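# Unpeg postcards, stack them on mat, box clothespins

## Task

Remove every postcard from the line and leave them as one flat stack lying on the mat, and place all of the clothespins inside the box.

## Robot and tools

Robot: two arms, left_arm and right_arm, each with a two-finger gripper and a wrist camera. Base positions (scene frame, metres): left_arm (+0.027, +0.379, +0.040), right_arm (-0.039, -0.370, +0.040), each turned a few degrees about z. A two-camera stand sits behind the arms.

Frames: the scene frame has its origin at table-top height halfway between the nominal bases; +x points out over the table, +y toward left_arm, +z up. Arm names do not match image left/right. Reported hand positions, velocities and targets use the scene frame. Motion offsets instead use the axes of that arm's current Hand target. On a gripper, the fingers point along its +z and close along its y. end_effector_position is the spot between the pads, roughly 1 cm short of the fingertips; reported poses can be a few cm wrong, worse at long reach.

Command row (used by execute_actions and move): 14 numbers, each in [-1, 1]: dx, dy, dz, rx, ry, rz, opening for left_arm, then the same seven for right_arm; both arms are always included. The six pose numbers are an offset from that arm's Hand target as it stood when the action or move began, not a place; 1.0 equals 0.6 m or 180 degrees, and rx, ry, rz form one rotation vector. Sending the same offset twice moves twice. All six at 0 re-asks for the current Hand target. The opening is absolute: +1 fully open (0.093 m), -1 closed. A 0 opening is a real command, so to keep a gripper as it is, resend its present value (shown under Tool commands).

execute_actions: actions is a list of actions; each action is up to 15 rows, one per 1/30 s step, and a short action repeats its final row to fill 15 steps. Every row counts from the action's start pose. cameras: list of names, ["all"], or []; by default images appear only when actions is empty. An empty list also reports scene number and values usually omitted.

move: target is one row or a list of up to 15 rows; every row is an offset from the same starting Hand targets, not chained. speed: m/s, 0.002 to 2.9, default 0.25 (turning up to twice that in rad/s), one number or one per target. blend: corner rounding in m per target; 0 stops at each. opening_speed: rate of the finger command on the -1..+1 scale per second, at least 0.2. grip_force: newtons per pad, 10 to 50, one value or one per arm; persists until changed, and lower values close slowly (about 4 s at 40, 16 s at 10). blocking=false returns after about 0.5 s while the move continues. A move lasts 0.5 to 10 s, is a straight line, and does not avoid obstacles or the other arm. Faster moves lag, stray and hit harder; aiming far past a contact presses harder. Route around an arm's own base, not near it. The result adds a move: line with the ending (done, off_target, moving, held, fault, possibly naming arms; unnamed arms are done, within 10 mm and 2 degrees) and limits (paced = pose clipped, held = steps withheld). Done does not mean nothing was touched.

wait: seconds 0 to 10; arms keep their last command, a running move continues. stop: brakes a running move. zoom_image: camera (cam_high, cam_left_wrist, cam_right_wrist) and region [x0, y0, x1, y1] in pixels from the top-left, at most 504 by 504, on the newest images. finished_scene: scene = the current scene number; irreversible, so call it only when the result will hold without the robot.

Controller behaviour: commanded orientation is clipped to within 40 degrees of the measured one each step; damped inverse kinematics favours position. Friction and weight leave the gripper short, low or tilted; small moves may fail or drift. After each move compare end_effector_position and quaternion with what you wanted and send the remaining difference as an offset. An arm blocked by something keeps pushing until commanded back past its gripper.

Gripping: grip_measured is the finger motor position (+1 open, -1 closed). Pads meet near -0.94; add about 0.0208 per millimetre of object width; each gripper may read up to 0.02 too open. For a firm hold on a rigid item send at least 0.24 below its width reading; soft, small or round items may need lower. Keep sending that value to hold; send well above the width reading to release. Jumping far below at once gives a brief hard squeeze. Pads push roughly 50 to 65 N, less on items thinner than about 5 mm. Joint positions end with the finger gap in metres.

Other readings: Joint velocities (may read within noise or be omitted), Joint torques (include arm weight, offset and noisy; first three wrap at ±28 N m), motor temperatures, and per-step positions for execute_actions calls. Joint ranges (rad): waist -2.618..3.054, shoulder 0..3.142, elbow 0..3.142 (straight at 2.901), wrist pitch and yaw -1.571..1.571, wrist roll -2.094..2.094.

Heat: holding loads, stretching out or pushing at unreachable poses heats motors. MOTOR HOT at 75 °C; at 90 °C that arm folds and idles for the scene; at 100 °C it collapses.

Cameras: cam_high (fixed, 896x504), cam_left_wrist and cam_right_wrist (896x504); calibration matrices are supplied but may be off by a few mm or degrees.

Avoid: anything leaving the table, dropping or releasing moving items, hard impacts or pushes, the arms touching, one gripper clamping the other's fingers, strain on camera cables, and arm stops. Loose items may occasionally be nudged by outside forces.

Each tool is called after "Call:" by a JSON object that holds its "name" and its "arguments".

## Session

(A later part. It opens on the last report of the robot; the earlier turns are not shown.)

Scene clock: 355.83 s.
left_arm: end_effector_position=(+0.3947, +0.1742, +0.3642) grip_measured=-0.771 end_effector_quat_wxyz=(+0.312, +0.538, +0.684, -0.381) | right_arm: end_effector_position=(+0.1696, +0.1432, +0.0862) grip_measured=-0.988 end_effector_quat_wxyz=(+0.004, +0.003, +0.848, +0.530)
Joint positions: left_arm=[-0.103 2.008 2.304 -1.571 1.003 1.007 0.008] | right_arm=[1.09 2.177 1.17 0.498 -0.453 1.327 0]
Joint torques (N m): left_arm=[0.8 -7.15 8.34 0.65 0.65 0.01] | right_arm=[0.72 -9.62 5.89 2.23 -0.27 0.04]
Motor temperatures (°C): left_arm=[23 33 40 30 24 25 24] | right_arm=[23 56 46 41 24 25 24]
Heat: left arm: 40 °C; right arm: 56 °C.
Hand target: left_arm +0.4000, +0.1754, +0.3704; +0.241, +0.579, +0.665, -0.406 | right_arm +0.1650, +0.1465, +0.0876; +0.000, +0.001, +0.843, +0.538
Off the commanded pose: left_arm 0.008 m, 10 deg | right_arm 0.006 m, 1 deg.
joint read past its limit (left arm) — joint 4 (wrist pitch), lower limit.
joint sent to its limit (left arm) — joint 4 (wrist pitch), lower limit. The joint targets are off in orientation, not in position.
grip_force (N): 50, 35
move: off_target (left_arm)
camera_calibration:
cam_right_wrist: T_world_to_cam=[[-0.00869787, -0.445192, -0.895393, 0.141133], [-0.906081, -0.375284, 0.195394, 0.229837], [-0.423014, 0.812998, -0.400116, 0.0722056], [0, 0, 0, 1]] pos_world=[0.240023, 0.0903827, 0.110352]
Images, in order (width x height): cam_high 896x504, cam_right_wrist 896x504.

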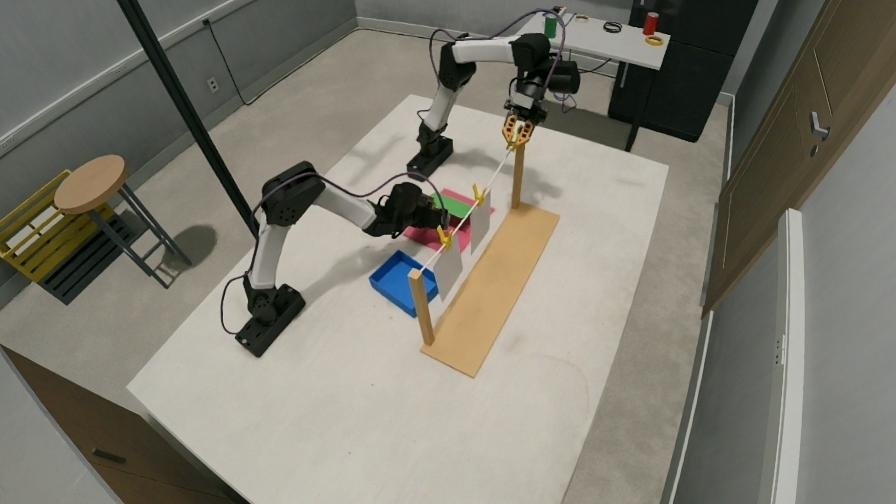

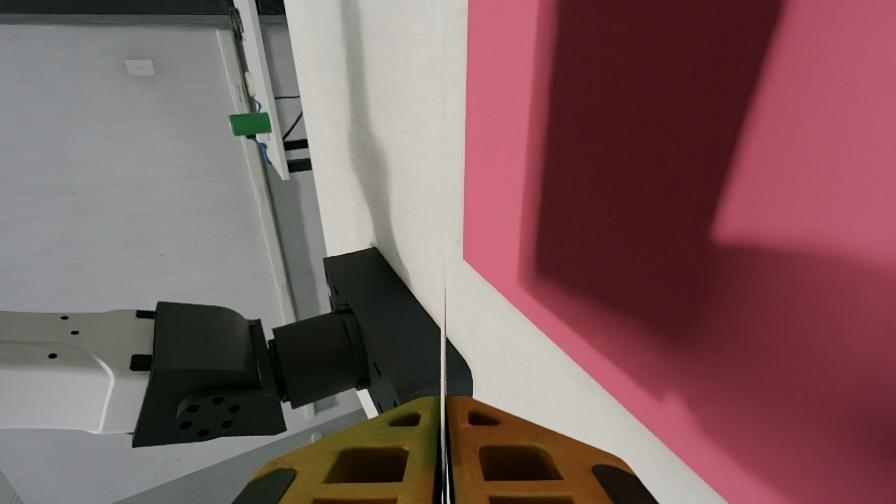

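Call:
{"name": "move", "arguments": {"target": [0,0,0,0,0,0,-1,0,-0.0575,0.0267,0,0,0,-1], "speed": 0.08, "cameras": ["cam_high","cam_right_wrist"]}}

Call:
{"name": "zoom_image", "arguments": {"camera": "cam_high", "region": [380, 160, 500, 280]}}

Scene clock: 361.83 s.
left_arm: end_effector_position=(+0.3947, +0.1742, +0.3642) grip_measured=-0.771 end_effector_quat_wxyz=(+0.312, +0.538, +0.684, -0.381) | right_arm: end_effector_position=(+0.1698, +0.1437, +0.0488) grip_measured=-0.988 end_effector_quat_wxyz=(+0.004, +0.003, +0.848, +0.531)
Joint positions: left_arm=[-0.103 2.008 2.304 -1.571 1.003 1.007 0.008] | right_arm=[1.09 2.284 1.159 0.618 -0.453 1.328 0]
Joint torques (N m): left_arm=[0.76 -7.13 8.4 0.67 0.68 0.02] | right_arm=[0.73 -9.78 5.31 2.23 -0.27 0.04]
Heat: left arm: 40 °C; right arm: 54 °C.
Hand target: left_arm +0.4000, +0.1754, +0.3704; +0.241, +0.579, +0.665, -0.406 | right_arm +0.1649, +0.1465, +0.0495; +0.000, +0.001, +0.843, +0.538
Off the commanded pose: left_arm 0.008 m, 10 deg | right_arm 0.006 m, 1 deg.
joint read past its limit (left arm) — joint 4 (wrist pitch), lower limit.
joint sent to its limit (left arm) — joint 4 (wrist pitch), lower limit. The joint targets are off in orientation, not in position.
grip_force (N): 50, 35
move: off_target (left_arm)
camera_calibration:
cam_right_wrist: T_world_to_cam=[[-0.00843428, -0.443982, -0.895996, 0.107745], [-0.906086, -0.375649, 0.19467, 0.237601], [-0.42301, 0.813491, -0.399118, 0.0568004], [0, 0, 0, 1]] pos_world=[0.240223, 0.0908851, 0.0729553]
Images, in order (width x height): cam_high 896x504, cam_right_wrist 896x504.

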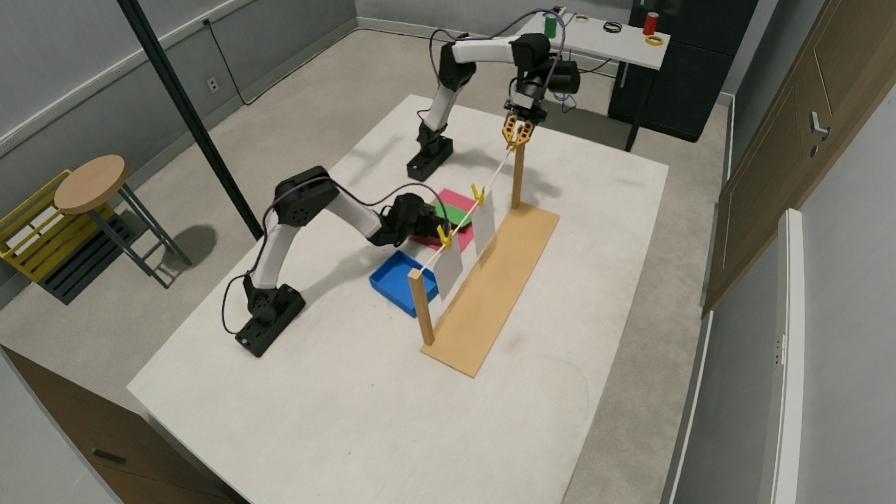

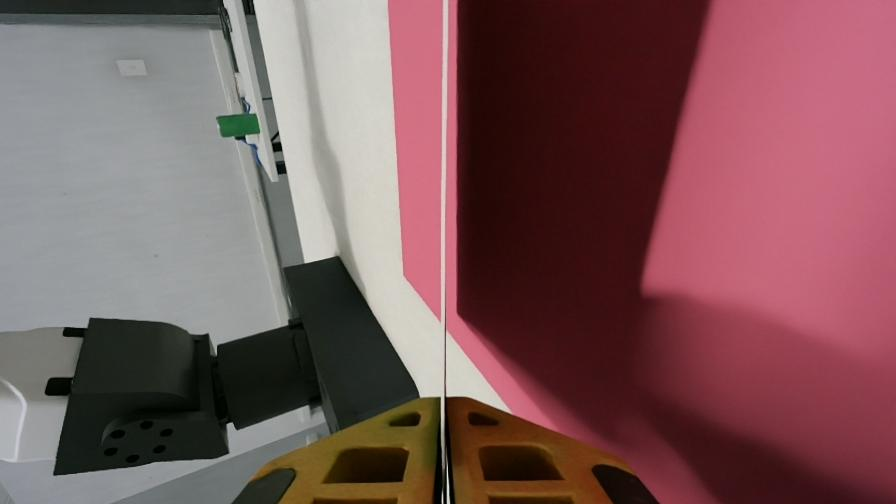

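Scaled by 4.200 from the camera's 896x504 image, which has a finer 1280x720 frame.

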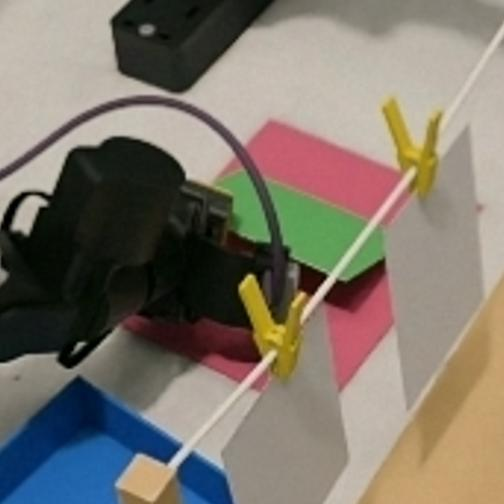

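Call:
{"name": "move", "arguments": {"target": [[0,0,0,0,0,0,-1,0,-0.0175,0.008,0,0,0,-1],[0,0,0,0,0,0,-1,0,-0.0175,0.008,0,0,0,-0.3]], "speed": 0.05, "opening_speed": 0.3, "cameras": ["cam_high","cam_right_wrist"]}}

Call:
{"name": "zoom_image", "arguments": {"camera": "cam_high", "region": [380, 160, 500, 280]}}

Scene clock: 373.03 s.
left_arm: end_effector_position=(+0.3947, +0.1742, +0.3642) grip_measured=-0.771 end_effector_quat_wxyz=(+0.312, +0.538, +0.684, -0.381) | right_arm: end_effector_position=(+0.1702, +0.1450, +0.0417) grip_measured=-0.301 end_effector_quat_wxyz=(+0.006, +0.001, +0.844, +0.536)
Joint positions: left_arm=[-0.103 2.008 2.304 -1.571 1.003 1.007 0.008] | right_arm=[1.09 2.314 1.159 0.662 -0.456 1.328 0.031]
Joint torques (N m): left_arm=[0.81 -7.13 8.42 0.67 0.65 0.01] | right_arm=[0.73 -9.4 5.22 2.17 -0.23 0.02]
Motor temperatures (°C): left_arm=[23 33 40 30 25 25 24] | right_arm=[23 51 44 42 24 25 24]
Heat: left arm: 40 °C; right arm: 51 °C.
Hand target: left_arm +0.4000, +0.1754, +0.3704; +0.241, +0.579, +0.665, -0.406 | right_arm +0.1649, +0.1464, +0.0378; +0.000, +0.001, +0.843, +0.538
Off the commanded pose: left_arm 0.008 m, 10 deg | right_arm 0.007 m, 1 deg.
joint read past its limit (left arm) — joint 4 (wrist pitch), lower limit.
joint sent to its limit (left arm) — joint 4 (wrist pitch), lower limit. The joint targets are off in orientation, not in position.
grip_force (N): 50, 35
move: off_target (left_arm)
camera_calibration:
cam_right_wrist: T_world_to_cam=[[-0.00261592, -0.432742, -0.901514, 0.0995734], [-0.906455, -0.379681, 0.184884, 0.240834], [-0.422294, 0.817665, -0.391268, 0.0520056], [0, 0, 0, 1]] pos_world=[0.240528, 0.0920066, 0.0655886]
Images, in order (width x height): cam_high 896x504, cam_right_wrist 896x504.

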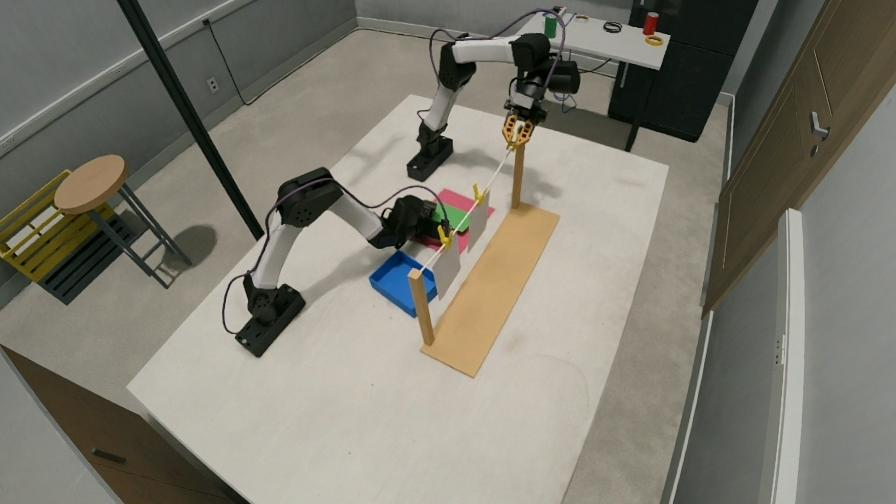

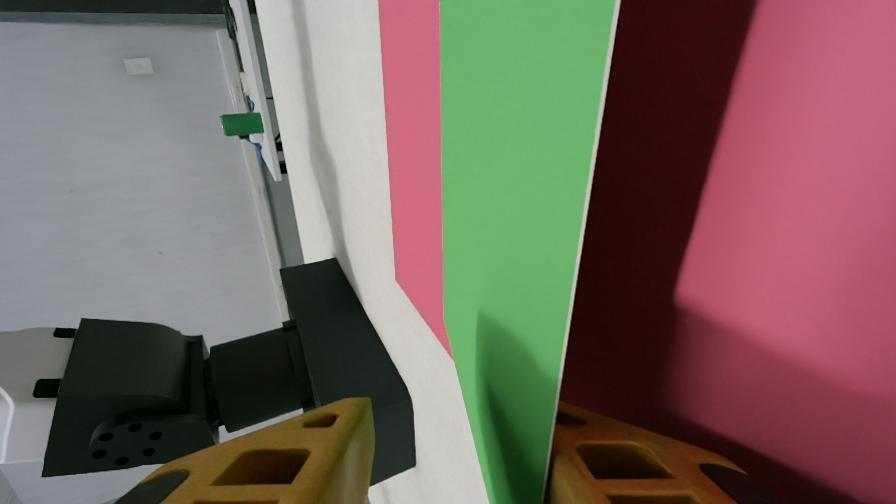

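Scaled by 4.200 from the camera's 896x504 image, which has a finer 1280x720 frame.

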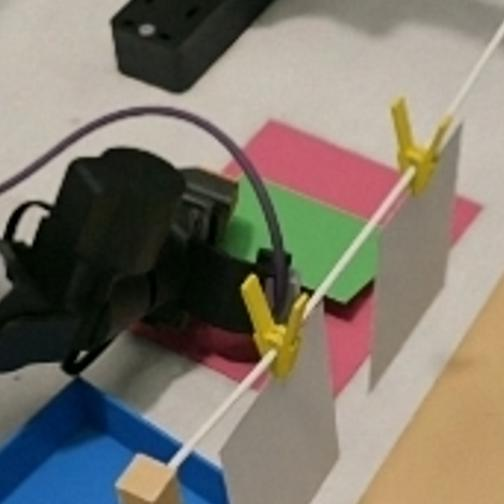

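Call:
{"name": "move", "arguments": {"target": [[0,0,0,0,0,0,-1,0,0,0,0,0,0,0.0],[0,0,0,0,0,0,-1,0,0,-0.15,0,0,0,0.0]], "speed": [0.05,0.1], "opening_speed": 0.25, "cameras": ["cam_high","cam_right_wrist"]}}

Call:
{"name": "zoom_image", "arguments": {"camera": "cam_high", "region": [380, 160, 500, 280]}}

Scene clock: 380.43 s.
left_arm: end_effector_position=(+0.3947, +0.1742, +0.3642) grip_measured=-0.771 end_effector_quat_wxyz=(+0.312, +0.538, +0.684, -0.381) | right_arm: end_effector_position=(+0.1632, +0.0654, +0.0615) grip_measured=-0.001 end_effector_quat_wxyz=(-0.010, +0.012, +0.850, +0.527)
Joint positions: left_arm=[-0.103 2.008 2.304 -1.571 1.003 1.007 0.008] | right_arm=[0.99 2.073 0.847 0.676 -0.552 1.294 0.045]
Joint torques (N m): left_arm=[0.91 -7.19 8.38 0.68 0.68 -0.01] | right_arm=[-0.62 -11.62 4.57 1.93 -0.31 -0.24]
Heat: left arm: 40 °C; right arm: 51 °C.
Hand target: left_arm +0.4000, +0.1754, +0.3704; +0.241, +0.579, +0.665, -0.406 | right_arm +0.1648, +0.0648, +0.0758; +0.000, +0.001, +0.843, +0.538
Off the commanded pose: left_arm 0.008 m, 10 deg | right_arm 0.014 m, 2 deg.
joint read past its limit (left arm) — joint 4 (wrist pitch), lower limit.
joint sent to its limit (left arm) — joint 4 (wrist pitch), lower limit. The joint targets are off in orientation, not in position.
grip_force (N): 50, 35
move: off_target (left_arm, right_arm)
camera_calibration:
cam_right_wrist: T_world_to_cam=[[-0.0393907, -0.451884, -0.891207, 0.0896275], [-0.898978, -0.373338, 0.229034, 0.196277], [-0.436218, 0.810197, -0.391528, 0.124673], [0, 0, 0, 1]] pos_world=[0.234364, 0.0127696, 0.0837352]
Images, in order (width x height): cam_high 896x504, cam_right_wrist 896x504.

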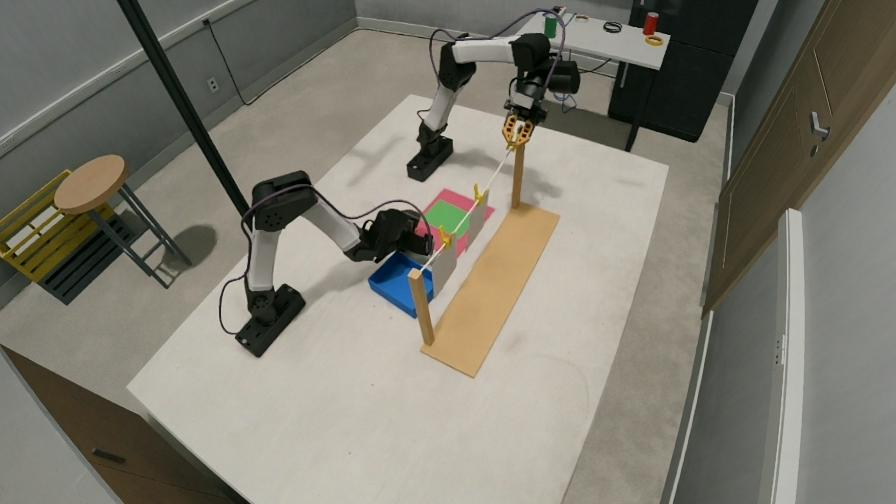

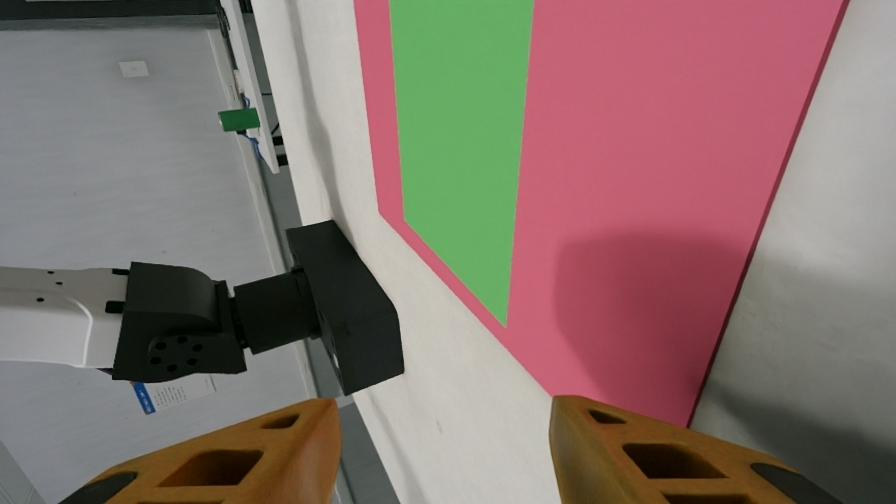

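Scaled by 4.200 from the camera's 896x504 image, which has a finer 1280x720 frame.

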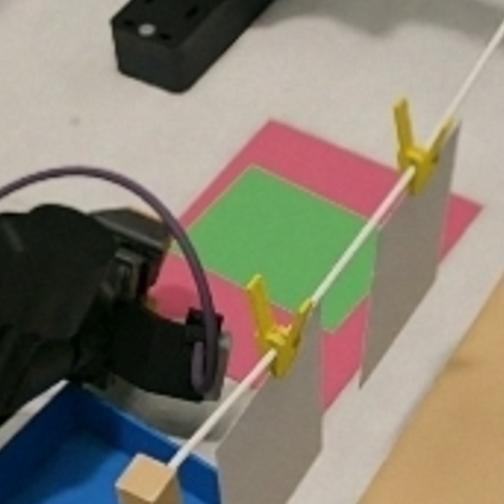

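Call:
{"name": "move", "arguments": {"target": [[0.0155,-0.232,0.0415,-0.046,-0.018,0.07,-1,-0.058,0.094,-0.604,-0.1287,-0.0627,-0.2843,0.5],[0.0185,-0.208,0.552,-0.046,-0.018,0.07,-1,-0.058,0.094,-0.604,-0.1287,-0.0627,-0.2843,0.5],[0.1735,-0.1535,0.681,-0.046,-0.018,0.07,-1,-0.058,0.094,-0.604,-0.1287,-0.0627,-0.2843,0.5]], "speed": [0.3,0.3,0.12], "blend": [0.04,0.02,0], "cameras": ["all"]}}

Call:
{"name": "zoom_image", "arguments": {"camera": "cam_high", "region": [350, 200, 500, 350]}}

Scene clock: 418.50 s.
left_arm: end_effector_position=(+0.2274, -0.0935, +0.0837) grip_measured=-0.771 end_effector_quat_wxyz=(+0.329, +0.619, +0.625, -0.343) | right_arm: end_effector_position=(+0.1988, -0.2372, +0.2705) grip_measured=+0.499 end_effector_quat_wxyz=(+0.351, -0.239, +0.667, +0.612)
Joint positions: left_arm=[-0.961 2.047 1.083 0.304 0.465 0.31 0.008] | right_arm=[-0.119 1.147 0.456 0.506 -1.552 0.521 0.069]
Joint torques (N m): left_arm=[-0.68 -8.1 5.94 1.99 0.08 -0.01] | right_arm=[-0.81 -3.77 8.49 1.53 -0.29 -0.12]
Heat: left arm: 40 °C; right arm: 51 °C.
Hand target: left_arm +0.2280, -0.0995, +0.0856; +0.344, +0.618, +0.618, -0.344 | right_arm +0.1995, -0.2401, +0.2799; +0.310, -0.309, +0.636, +0.635
Off the commanded pose: left_arm 0.006 m, 2 deg | right_arm 0.010 m, 10 deg.
joint sent to its limit (right arm) — joint 5 (wrist yaw), lower limit. The joint targets are off in orientation, not in position.
grip_force (N): 50, 35
move: off_target (right_arm)
camera_calibration:
cam_left_wrist: T_world_to_cam=[[-0.999682, 0.0236703, 0.00872191, 0.229593], [0.0153712, 0.845726, -0.533396, 0.160625], [-0.020002, -0.533093, -0.84582, 0.111285], [0, 0, 0, 1]] pos_world=[0.229277, -0.081954, 0.177801]
cam_right_wrist: T_world_to_cam=[[0.742121, -0.142688, -0.654902, -0.00543698], [-0.660253, -0.323883, -0.677618, 0.276907], [-0.115424, 0.935275, -0.334571, 0.417764], [0, 0, 0, 1]] pos_world=[0.235084, -0.301814, 0.323848]

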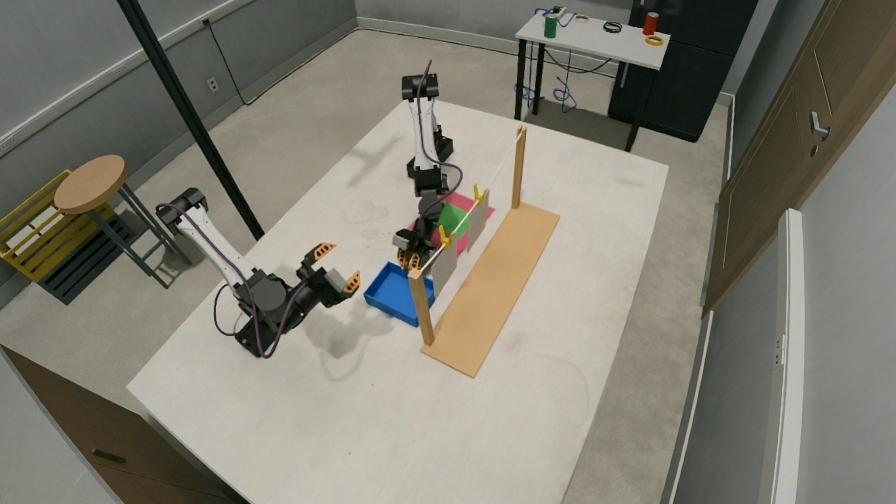

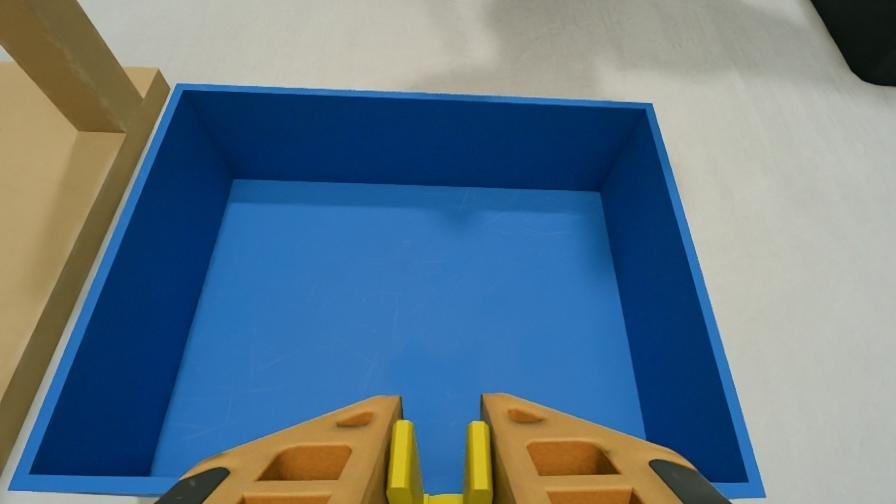

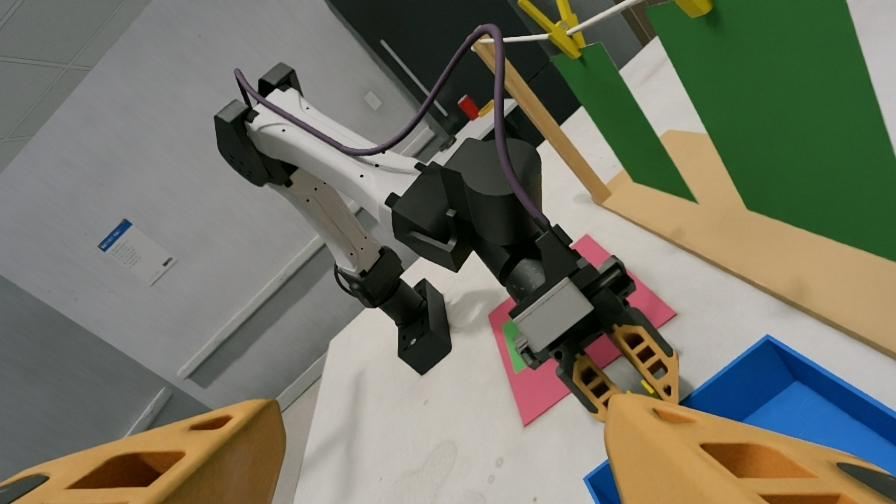

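Scaled by 3.360 from the camera's 896x504 image, which has a finer 1280x720 frame.

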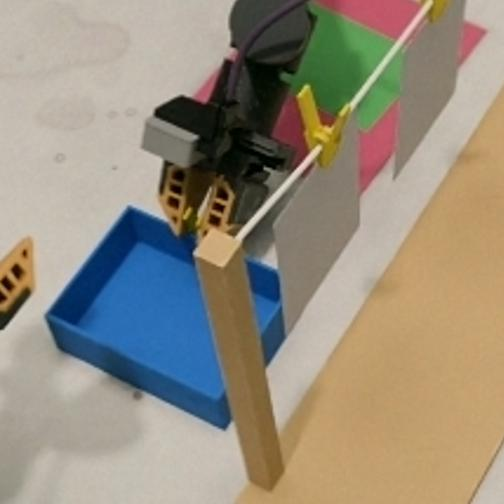

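Call:
{"name": "move", "arguments": {"target": [[-0.02,0,0.0955,0,0,0,-1,0,0,0,0,0,0,0.5],[-0.02,0,0.0955,0,0,0,0.3,0,0,0,0,0,0,0.5],[-0.162,0,0.0075,0,0,0,0.3,0,0,0,0,0,0,0.5]], "speed": [0.1,0.1,0.15], "opening_speed": 0.5, "cameras": ["all"]}}

Scene clock: 437.47 s.
left_arm: end_effector_position=(+0.2235, -0.1466, +0.1288) grip_measured=+0.298 end_effector_quat_wxyz=(+0.308, +0.624, +0.634, -0.337) | right_arm: end_effector_position=(+0.1988, -0.2372, +0.2705) grip_measured=+0.499 end_effector_quat_wxyz=(+0.351, -0.239, +0.667, +0.612)
Joint positions: left_arm=[-1.031 2.097 1.416 -0.008 0.412 0.266 0.06] | right_arm=[-0.119 1.147 0.456 0.506 -1.552 0.521 0.069]
Joint torques (N m): left_arm=[-0.13 -13.94 9.02 1.64 0.05 0.03] | right_arm=[-0.81 -3.74 8.49 1.52 -0.29 -0.12]
Motor temperatures (°C): left_arm=[23 35 38 34 24 25 25] | right_arm=[23 45 41 40 24 25 24]
Heat: left arm: 38 °C; right arm: 45 °C.
Hand target: left_arm +0.2279, -0.1546, +0.1658; +0.344, +0.618, +0.618, -0.344 | right_arm +0.1995, -0.2401, +0.2799; +0.310, -0.309, +0.636, +0.635
Off the commanded pose: left_arm 0.038 m, 5 deg | right_arm 0.010 m, 10 deg.
joint sent to its limit (right arm) — joint 5 (wrist yaw), lower limit. The joint targets are off in orientation, not in position.
grip_force (N): 50, 35
move: off_target (left_arm, right_arm); target 2's new opening was sent with left_arm's hand 0.013 m and 2 deg from that target
camera_calibration:
cam_left_wrist: T_world_to_cam=[[-0.999099, 0.0272603, 0.0325401, 0.223832], [0.00751534, 0.868036, -0.496445, 0.229865], [-0.0417792, -0.495753, -0.867458, 0.134141], [0, 0, 0, 1]] pos_world=[0.227507, -0.139132, 0.223194]
cam_right_wrist: T_world_to_cam=[[0.742121, -0.142688, -0.654902, -0.00543698], [-0.660253, -0.323883, -0.677618, 0.276907], [-0.115424, 0.935275, -0.334571, 0.417764], [0, 0, 0, 1]] pos_world=[0.235084, -0.301814, 0.323848]

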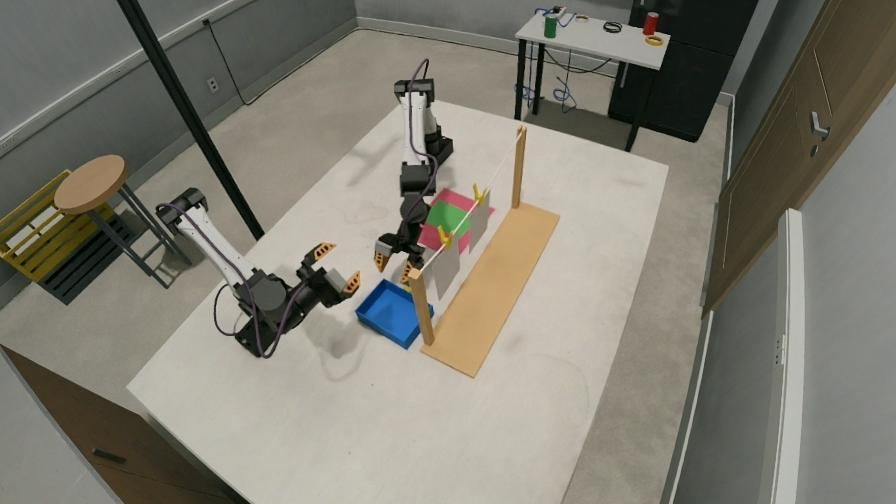

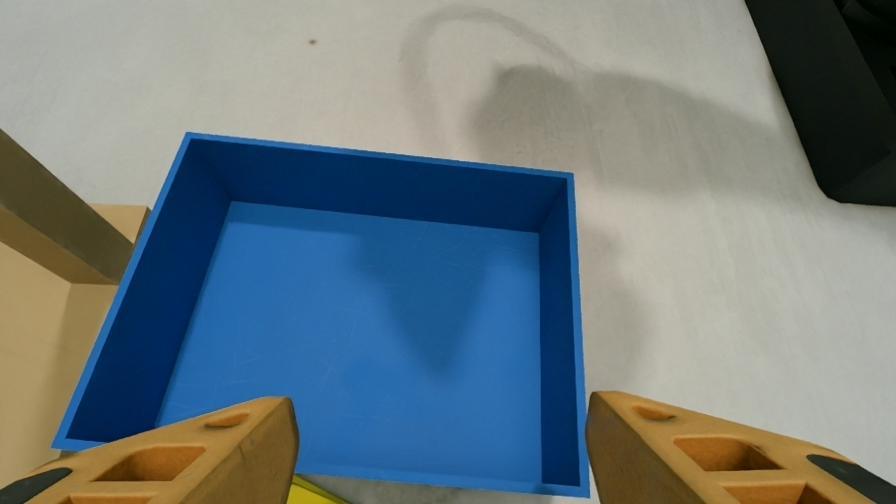

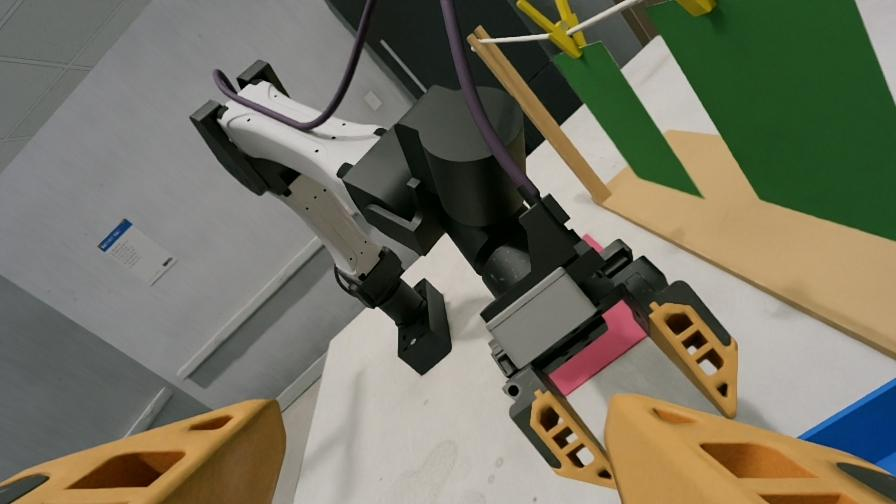

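Call:
{"name": "zoom_image", "arguments": {"camera": "cam_high", "region": [360, 220, 460, 320]}}

Scaled by 5.040 from the camera's 896x504 image, which has a finer 1280x720 frame.

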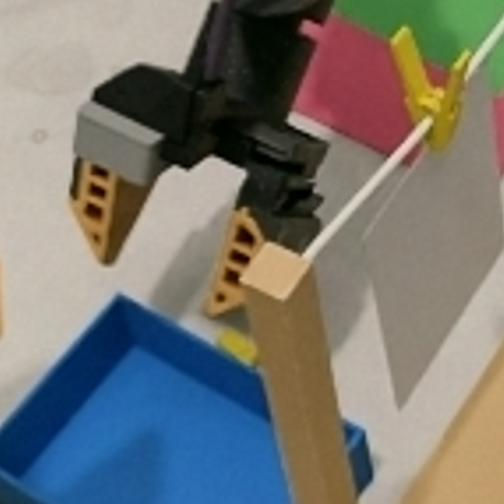

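Call:
{"name": "move", "arguments": {"target": [0.003,0.02,-0.194,0,0,0,0.3,0,0,0,0,0,0,0.5], "speed": 0.25, "cameras": ["cam_left_wrist"]}}

Scene clock: 443.60 s.
left_arm: end_effector_position=(+0.2432, -0.0557, +0.2101) grip_measured=+0.298 end_effector_quat_wxyz=(+0.329, +0.614, +0.633, -0.337) | right_arm: end_effector_position=(+0.1988, -0.2372, +0.2705) grip_measured=+0.499 end_effector_quat_wxyz=(+0.351, -0.239, +0.667, +0.612)
Joint positions: left_arm=[-0.877 1.739 1.246 -0.2 0.512 0.359 0.06] | right_arm=[-0.119 1.147 0.456 0.506 -1.552 0.521 0.069]
Joint torques (N m): left_arm=[0.02 -10.35 6.74 1.59 0.32 0.13] | right_arm=[-0.85 -3.73 8.49 1.52 -0.29 -0.12]
Heat: left arm: 39 °C; right arm: 43 °C.
Hand target: left_arm +0.2399, -0.0547, +0.2256; +0.344, +0.618, +0.618, -0.344 | right_arm +0.1995, -0.2401, +0.2799; +0.310, -0.309, +0.636, +0.635
Off the commanded pose: left_arm 0.016 m, 3 deg | right_arm 0.010 m, 10 deg.
joint sent to its limit (right arm) — joint 5 (wrist yaw), lower limit. The joint targets are off in orientation, not in position.
grip_force (N): 50, 35
move: off_target (left_arm, right_arm)
camera_calibration:
cam_left_wrist: T_world_to_cam=[[-0.999932, 0.00386981, 0.0110197, 0.241817], [-0.00248978, 0.851198, -0.524838, 0.198563], [-0.011411, -0.52483, -0.851131, 0.238192], [0, 0, 0, 1]] pos_world=[0.245013, -0.0449416, 0.304281]
Images, in order (width x height): cam_left_wrist 896x504.

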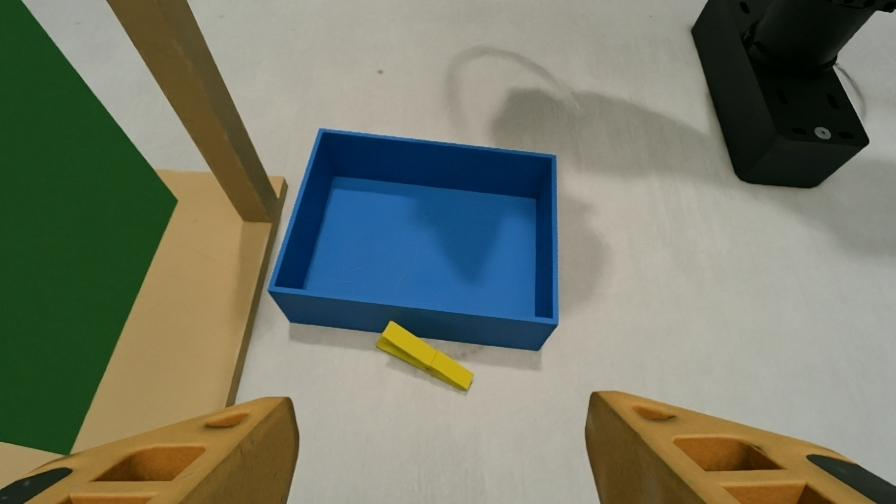

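Call:
{"name": "move", "arguments": {"target": [0.129,-0.065,0.19,-0.2371,0.1418,-0.2447,-0.1,0,0,0,0,0,0,0.5], "speed": 0.2, "cameras": ["cam_left_wrist","cam_high"]}}

Scene clock: 470.50 s.
left_arm: end_effector_position=(+0.1985, -0.1031, +0.0949) grip_measured=-0.098 end_effector_quat_wxyz=(+0.238, +0.250, +0.937, -0.062) | right_arm: end_effector_position=(+0.1988, -0.2372, +0.2705) grip_measured=+0.499 end_effector_quat_wxyz=(+0.351, -0.239, +0.667, +0.612)
Joint positions: left_arm=[-1.284 2.228 1.786 -0.778 -0.36 -0.759 0.04] | right_arm=[-0.119 1.147 0.456 0.506 -1.552 0.521 0.069]
Joint torques (N m): left_arm=[-0.47 -9.25 9.7 0.82 -0.44 -0.04] | right_arm=[-0.87 -3.75 8.43 1.52 -0.29 -0.13]
Motor temperatures (°C): left_arm=[23 39 38 34 24 25 24] | right_arm=[23 40 42 39 24 25 24]
Heat: left arm: 39 °C; right arm: 42 °C.
Hand target: left_arm +0.2009, -0.1108, +0.0996; +0.250, +0.244, +0.935, -0.065 | right_arm +0.1995, -0.2401, +0.2799; +0.310, -0.309, +0.636, +0.635
Off the commanded pose: left_arm 0.009 m, 2 deg | right_arm 0.010 m, 10 deg.
joint sent to its limit (right arm) — joint 5 (wrist yaw), lower limit. The joint targets are off in orientation, not in position.
grip_force (N): 50, 35
move: off_target (right_arm)
camera_calibration:
cam_left_wrist: T_world_to_cam=[[-0.517977, -0.85539, -0.00290008, 0.0156221], [-0.853266, 0.516924, -0.0687502, 0.269498], [0.0603073, -0.0331365, -0.99763, 0.165064], [0, 0, 0, 1]] pos_world=[0.22809, -0.120477, 0.183247]
Images, in order (width x height): cam_high 896x504, cam_left_wrist 896x504.

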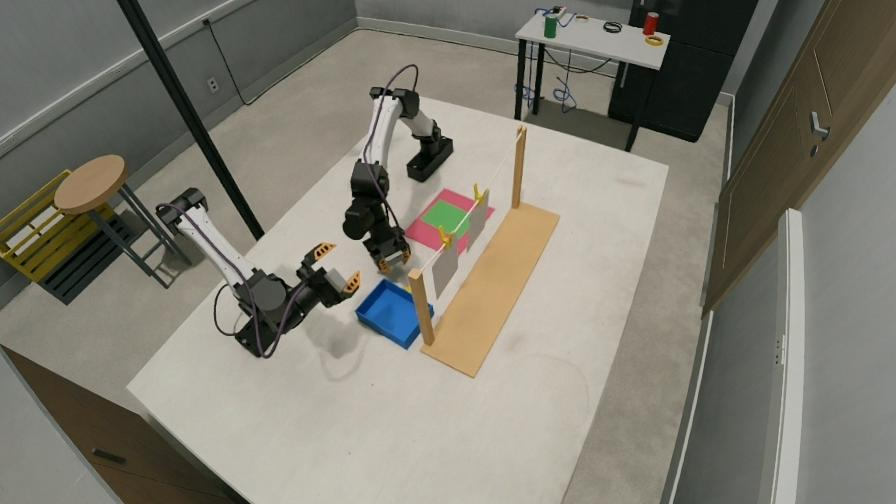

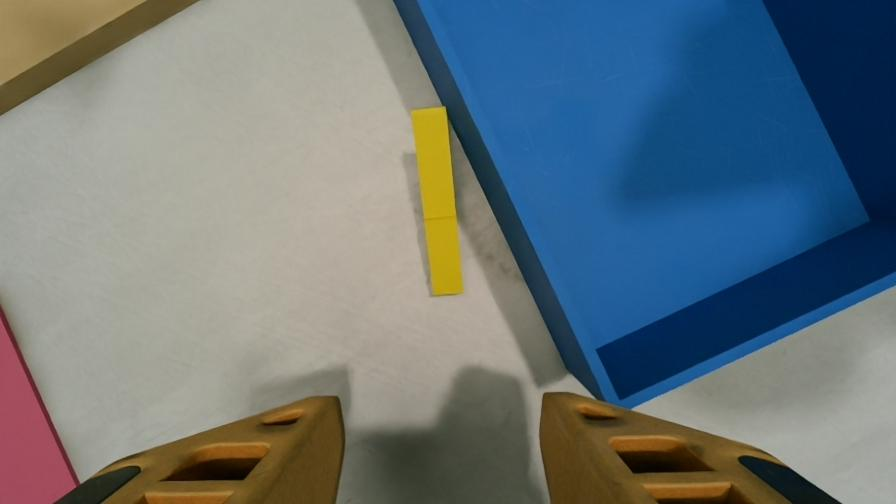

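Call:
{"name": "move", "arguments": {"target": [[-0.0067,0.0023,0.156,0,0,0,-0.4,0,0,0,0,0,0,0.5],[-0.0067,0.0023,0.156,0,0,0,-0.9,0,0,0,0,0,0,0.5]], "speed": 0.1, "opening_speed": 0.5, "cameras": ["cam_left_wrist"]}}

Scene clock: 482.03 s.
left_arm: end_effector_position=(+0.2352, -0.1338, +0.0275) grip_measured=-0.898 end_effector_quat_wxyz=(+0.242, +0.249, +0.935, -0.075) | right_arm: end_effector_position=(+0.1988, -0.2372, +0.2705) grip_measured=+0.499 end_effector_quat_wxyz=(+0.351, -0.239, +0.667, +0.612)
Joint positions: left_arm=[-1.223 2.439 1.869 -0.602 -0.331 -0.696 0.002] | right_arm=[-0.119 1.147 0.456 0.506 -1.552 0.521 0.069]
Joint torques (N m): left_arm=[1.05 -9.1 8.46 0.95 -0.38 0.11] | right_arm=[-0.87 -3.73 8.47 1.52 -0.29 -0.12]
Heat: left arm: 39 °C; right arm: 42 °C.
Hand target: left_arm +0.2455, -0.1340, +0.0207; +0.250, +0.244, +0.935, -0.065 | right_arm +0.1995, -0.2401, +0.2799; +0.310, -0.309, +0.636, +0.635
Off the commanded pose: left_arm 0.012 m, 2 deg | right_arm 0.010 m, 10 deg.
joint sent to its limit (right arm) — joint 5 (wrist yaw), lower limit. The joint targets are off in orientation, not in position.
grip_force (N): 50, 35
move: off_target (left_arm, right_arm); target 2's new opening was sent with left_arm's hand 0.012 m and 1 deg from that target
camera_calibration:
cam_left_wrist: T_world_to_cam=[[-0.521735, -0.852899, 0.0188571, 0.00879595], [-0.850897, 0.518665, -0.0834283, 0.312111], [0.0613754, -0.0595728, -0.996335, 0.0908064], [0, 0, 0, 1]] pos_world=[0.26459, -0.148969, 0.116347]
Images, in order (width x height): cam_left_wrist 896x504.

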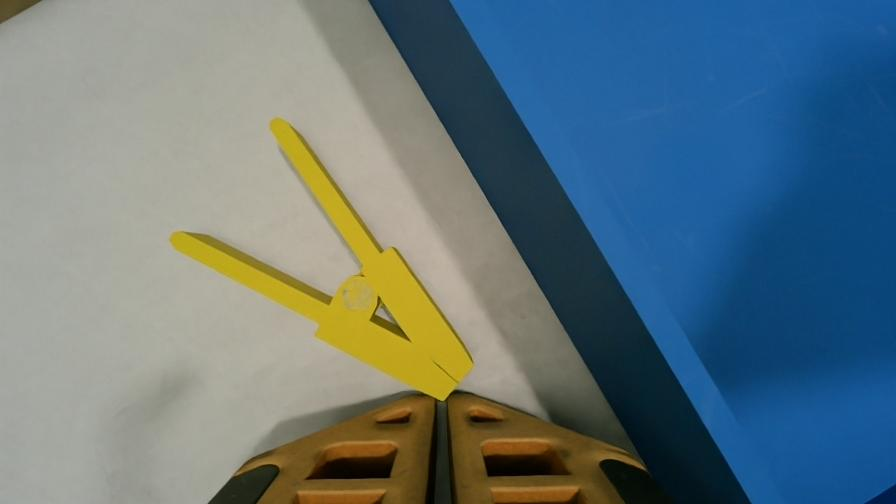

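Call:
{"name": "move", "arguments": {"target": [[0,0,-0.1,0,0,0,-0.9,0,0,0,0,0,0,0.5],[-0.034,-0.027,-0.0947,-0.1226,0,-0.213,-0.3,0,0,0,0,0,0,0.5]], "speed": 0.15, "opening_speed": 0.5, "cameras": ["cam_left_wrist"]}}

Scene clock: 512.33 s.
left_arm: end_effector_position=(+0.2278, -0.1389, +0.0780) grip_measured=-0.302 end_effector_quat_wxyz=(+0.257, -0.102, +0.960, -0.039) | right_arm: end_effector_position=(+0.1988, -0.2372, +0.2705) grip_measured=+0.499 end_effector_quat_wxyz=(+0.351, -0.239, +0.667, +0.612)
Joint positions: left_arm=[-1.287 2.828 2.834 -1.425 -0.506 -1.52 0.031] | right_arm=[-0.119 1.147 0.456 0.506 -1.552 0.521 0.069]
Joint torques (N m): left_arm=[-0.44 -11.33 8.99 0.37 -0.52 -0.06] | right_arm=[-0.85 -3.73 8.46 1.52 -0.29 -0.12]
Heat: left arm: 40 °C; right arm: 43 °C.
Hand target: left_arm +0.2282, -0.1430, +0.0801; +0.256, -0.126, +0.958, +0.034 | right_arm +0.1995, -0.2401, +0.2799; +0.310, -0.309, +0.636, +0.635
Off the commanded pose: left_arm 0.005 m, 9 deg | right_arm 0.010 m, 10 deg.
elbow stopped short (left arm): the move would have taken joint 3 (elbow) straighter than the controller allows.
joint sent to its limit (right arm) — joint 5 (wrist yaw), lower limit. The joint targets are off in orientation, not in position.
grip_force (N): 50, 35
move: off_target (left_arm, right_arm); target 2's new opening was sent with left_arm's hand 0.005 m and 9 deg from that target
camera_calibration:
cam_left_wrist: T_world_to_cam=[[0.152174, -0.980209, 0.126623, -0.179905], [-0.982753, -0.163684, -0.0860419, 0.248123], [0.105065, -0.111346, -0.988212, 0.123412], [0, 0, 0, 1]] pos_world=[0.258254, -0.12199, 0.166086]
Images, in order (width x height): cam_left_wrist 896x504.

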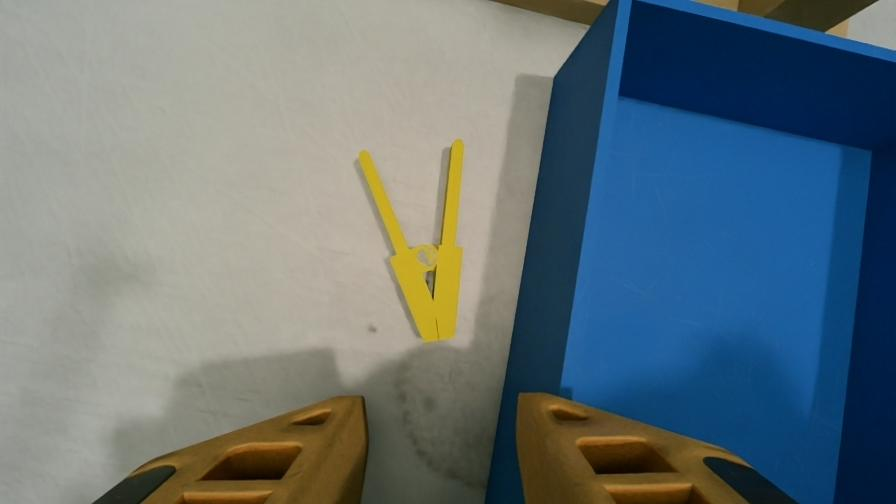

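Call:
{"name": "move", "arguments": {"target": [[0.0027,-0.008,0.1177,0,0,0,-0.3,0,0,0,0,0,0,0.5],[0.0027,-0.008,0.1177,0,0,0,-0.85,0,0,0,0,0,0,0.5]], "speed": 0.1, "opening_speed": 0.5, "cameras": ["cam_left_wrist"]}}

Scene clock: 524.50 s.
left_arm: end_effector_position=(+0.2616, -0.1419, +0.0371) grip_measured=-0.848 end_effector_quat_wxyz=(+0.280, -0.113, +0.953, -0.035) | right_arm: end_effector_position=(+0.1988, -0.2372, +0.2705) grip_measured=+0.499 end_effector_quat_wxyz=(+0.351, -0.239, +0.667, +0.612)
Joint positions: left_arm=[-1.24 2.937 2.874 -1.334 -0.547 -1.488 0.004] | right_arm=[-0.119 1.147 0.456 0.506 -1.552 0.521 0.069]
Joint torques (N m): left_arm=[0.77 -10.77 5.49 0.53 -0.12 0.06] | right_arm=[-0.85 -3.73 8.5 1.52 -0.29 -0.13]
Heat: left arm: 41 °C; right arm: 43 °C.
Hand target: left_arm +0.2621, -0.1388, +0.0180; +0.256, -0.126, +0.958, +0.034 | right_arm +0.1995, -0.2401, +0.2799; +0.310, -0.309, +0.636, +0.635
Off the commanded pose: left_arm 0.019 m, 8 deg | right_arm 0.010 m, 10 deg.
elbow stopped short (left arm): the move would have taken joint 3 (elbow) straighter than the controller allows.
elbow read too straight (left arm): the controller reads joint 3 (elbow) straighter than it allows; while it does, the hand can move without a command.
joint sent to its limit (right arm) — joint 5 (wrist yaw), lower limit. The joint targets are off in orientation, not in position.
grip_force (N): 50, 35
move: off_target (left_arm, right_arm); target 2's new opening was sent with left_arm's hand 0.043 m and 10 deg from that target
camera_calibration:
cam_left_wrist: T_world_to_cam=[[0.171744, -0.976799, 0.127934, -0.187549], [-0.973362, -0.188276, -0.13084, 0.27307], [0.151892, -0.102055, -0.983114, 0.0680095], [0, 0, 0, 1]] pos_world=[0.287676, -0.124844, 0.126583]
Images, in order (width x height): cam_left_wrist 896x504.

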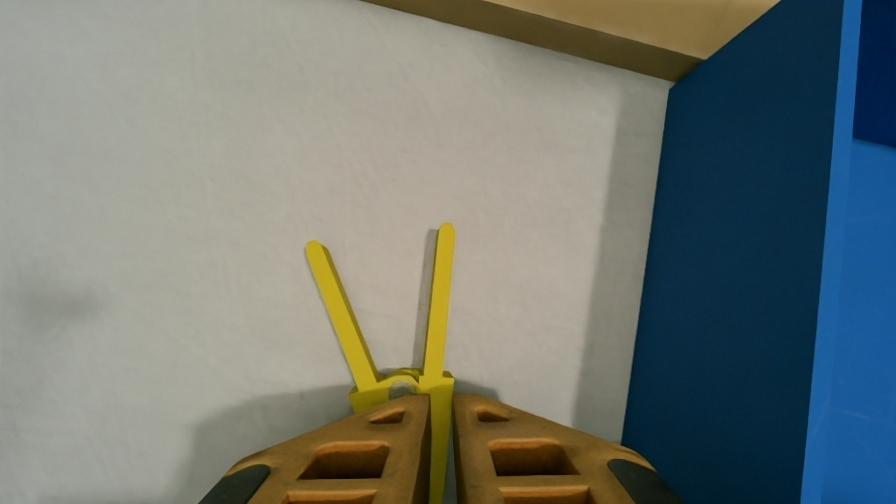

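Call:
{"name": "move", "arguments": {"target": [-0.033,0.057,-0.096,0,0,0,-0.95,0,0,0,0,0,0,0.5], "speed": 0.08, "cameras": ["cam_left_wrist","cam_high"]}}

Scene clock: 529.03 s.
left_arm: end_effector_position=(+0.2454, -0.1028, +0.0422) grip_measured=-0.947 end_effector_quat_wxyz=(+0.256, -0.114, +0.959, +0.044) | right_arm: end_effector_position=(+0.1988, -0.2372, +0.2705) grip_measured=+0.499 end_effector_quat_wxyz=(+0.351, -0.239, +0.667, +0.612)
Joint positions: left_arm=[-1.244 2.917 2.874 -1.54 -0.525 -1.544 0] | right_arm=[-0.119 1.147 0.456 0.506 -1.552 0.521 0.069]
Joint torques (N m): left_arm=[-0.59 -18.85 5.24 0 -0.34 -0.07] | right_arm=[-0.81 -3.73 8.46 1.51 -0.29 -0.13]
Heat: left arm: 42 °C; right arm: 43 °C.
Hand target: left_arm +0.2421, -0.1088, +0.0777; +0.256, -0.126, +0.958, +0.034 | right_arm +0.1995, -0.2401, +0.2799; +0.310, -0.309, +0.636, +0.635
Off the commanded pose: left_arm 0.036 m, 2 deg | right_arm 0.010 m, 10 deg.
elbow stopped short (left arm): the move would have taken joint 3 (elbow) straighter than the controller allows.
elbow read too straight (left arm): the controller reads joint 3 (elbow) straighter than it allows; while it does, the hand can move without a command.
joint sent to its limit (right arm) — joint 5 (wrist yaw), lower limit. The joint targets are off in orientation, not in position.
grip_force (N): 50, 35
move: off_target (left_arm, right_arm)
camera_calibration:
cam_left_wrist: T_world_to_cam=[[0.217118, -0.975799, -0.0259921, -0.151731], [-0.972217, -0.213781, -0.095355, 0.260965], [0.0874907, 0.0459733, -0.995104, 0.111044], [0, 0, 0, 1]] pos_world=[0.276943, -0.0973744, 0.13144]
Images, in order (width x height): cam_high 896x504, cam_left_wrist 896x504.

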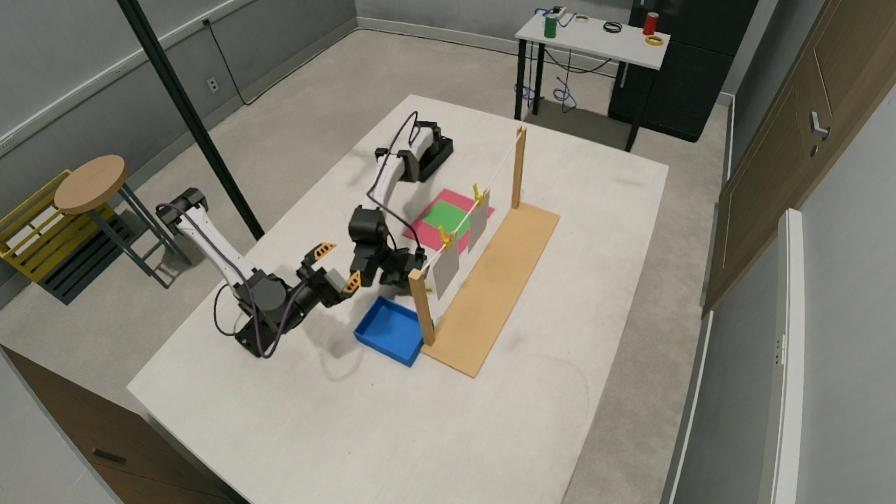

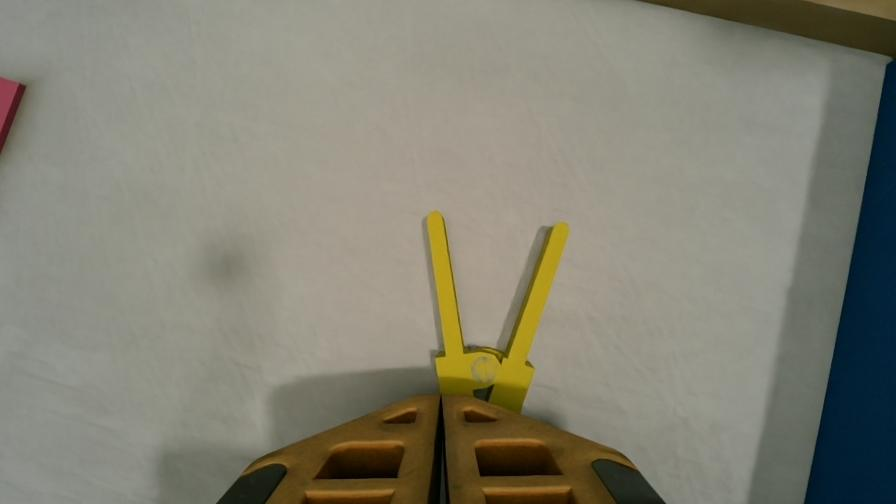

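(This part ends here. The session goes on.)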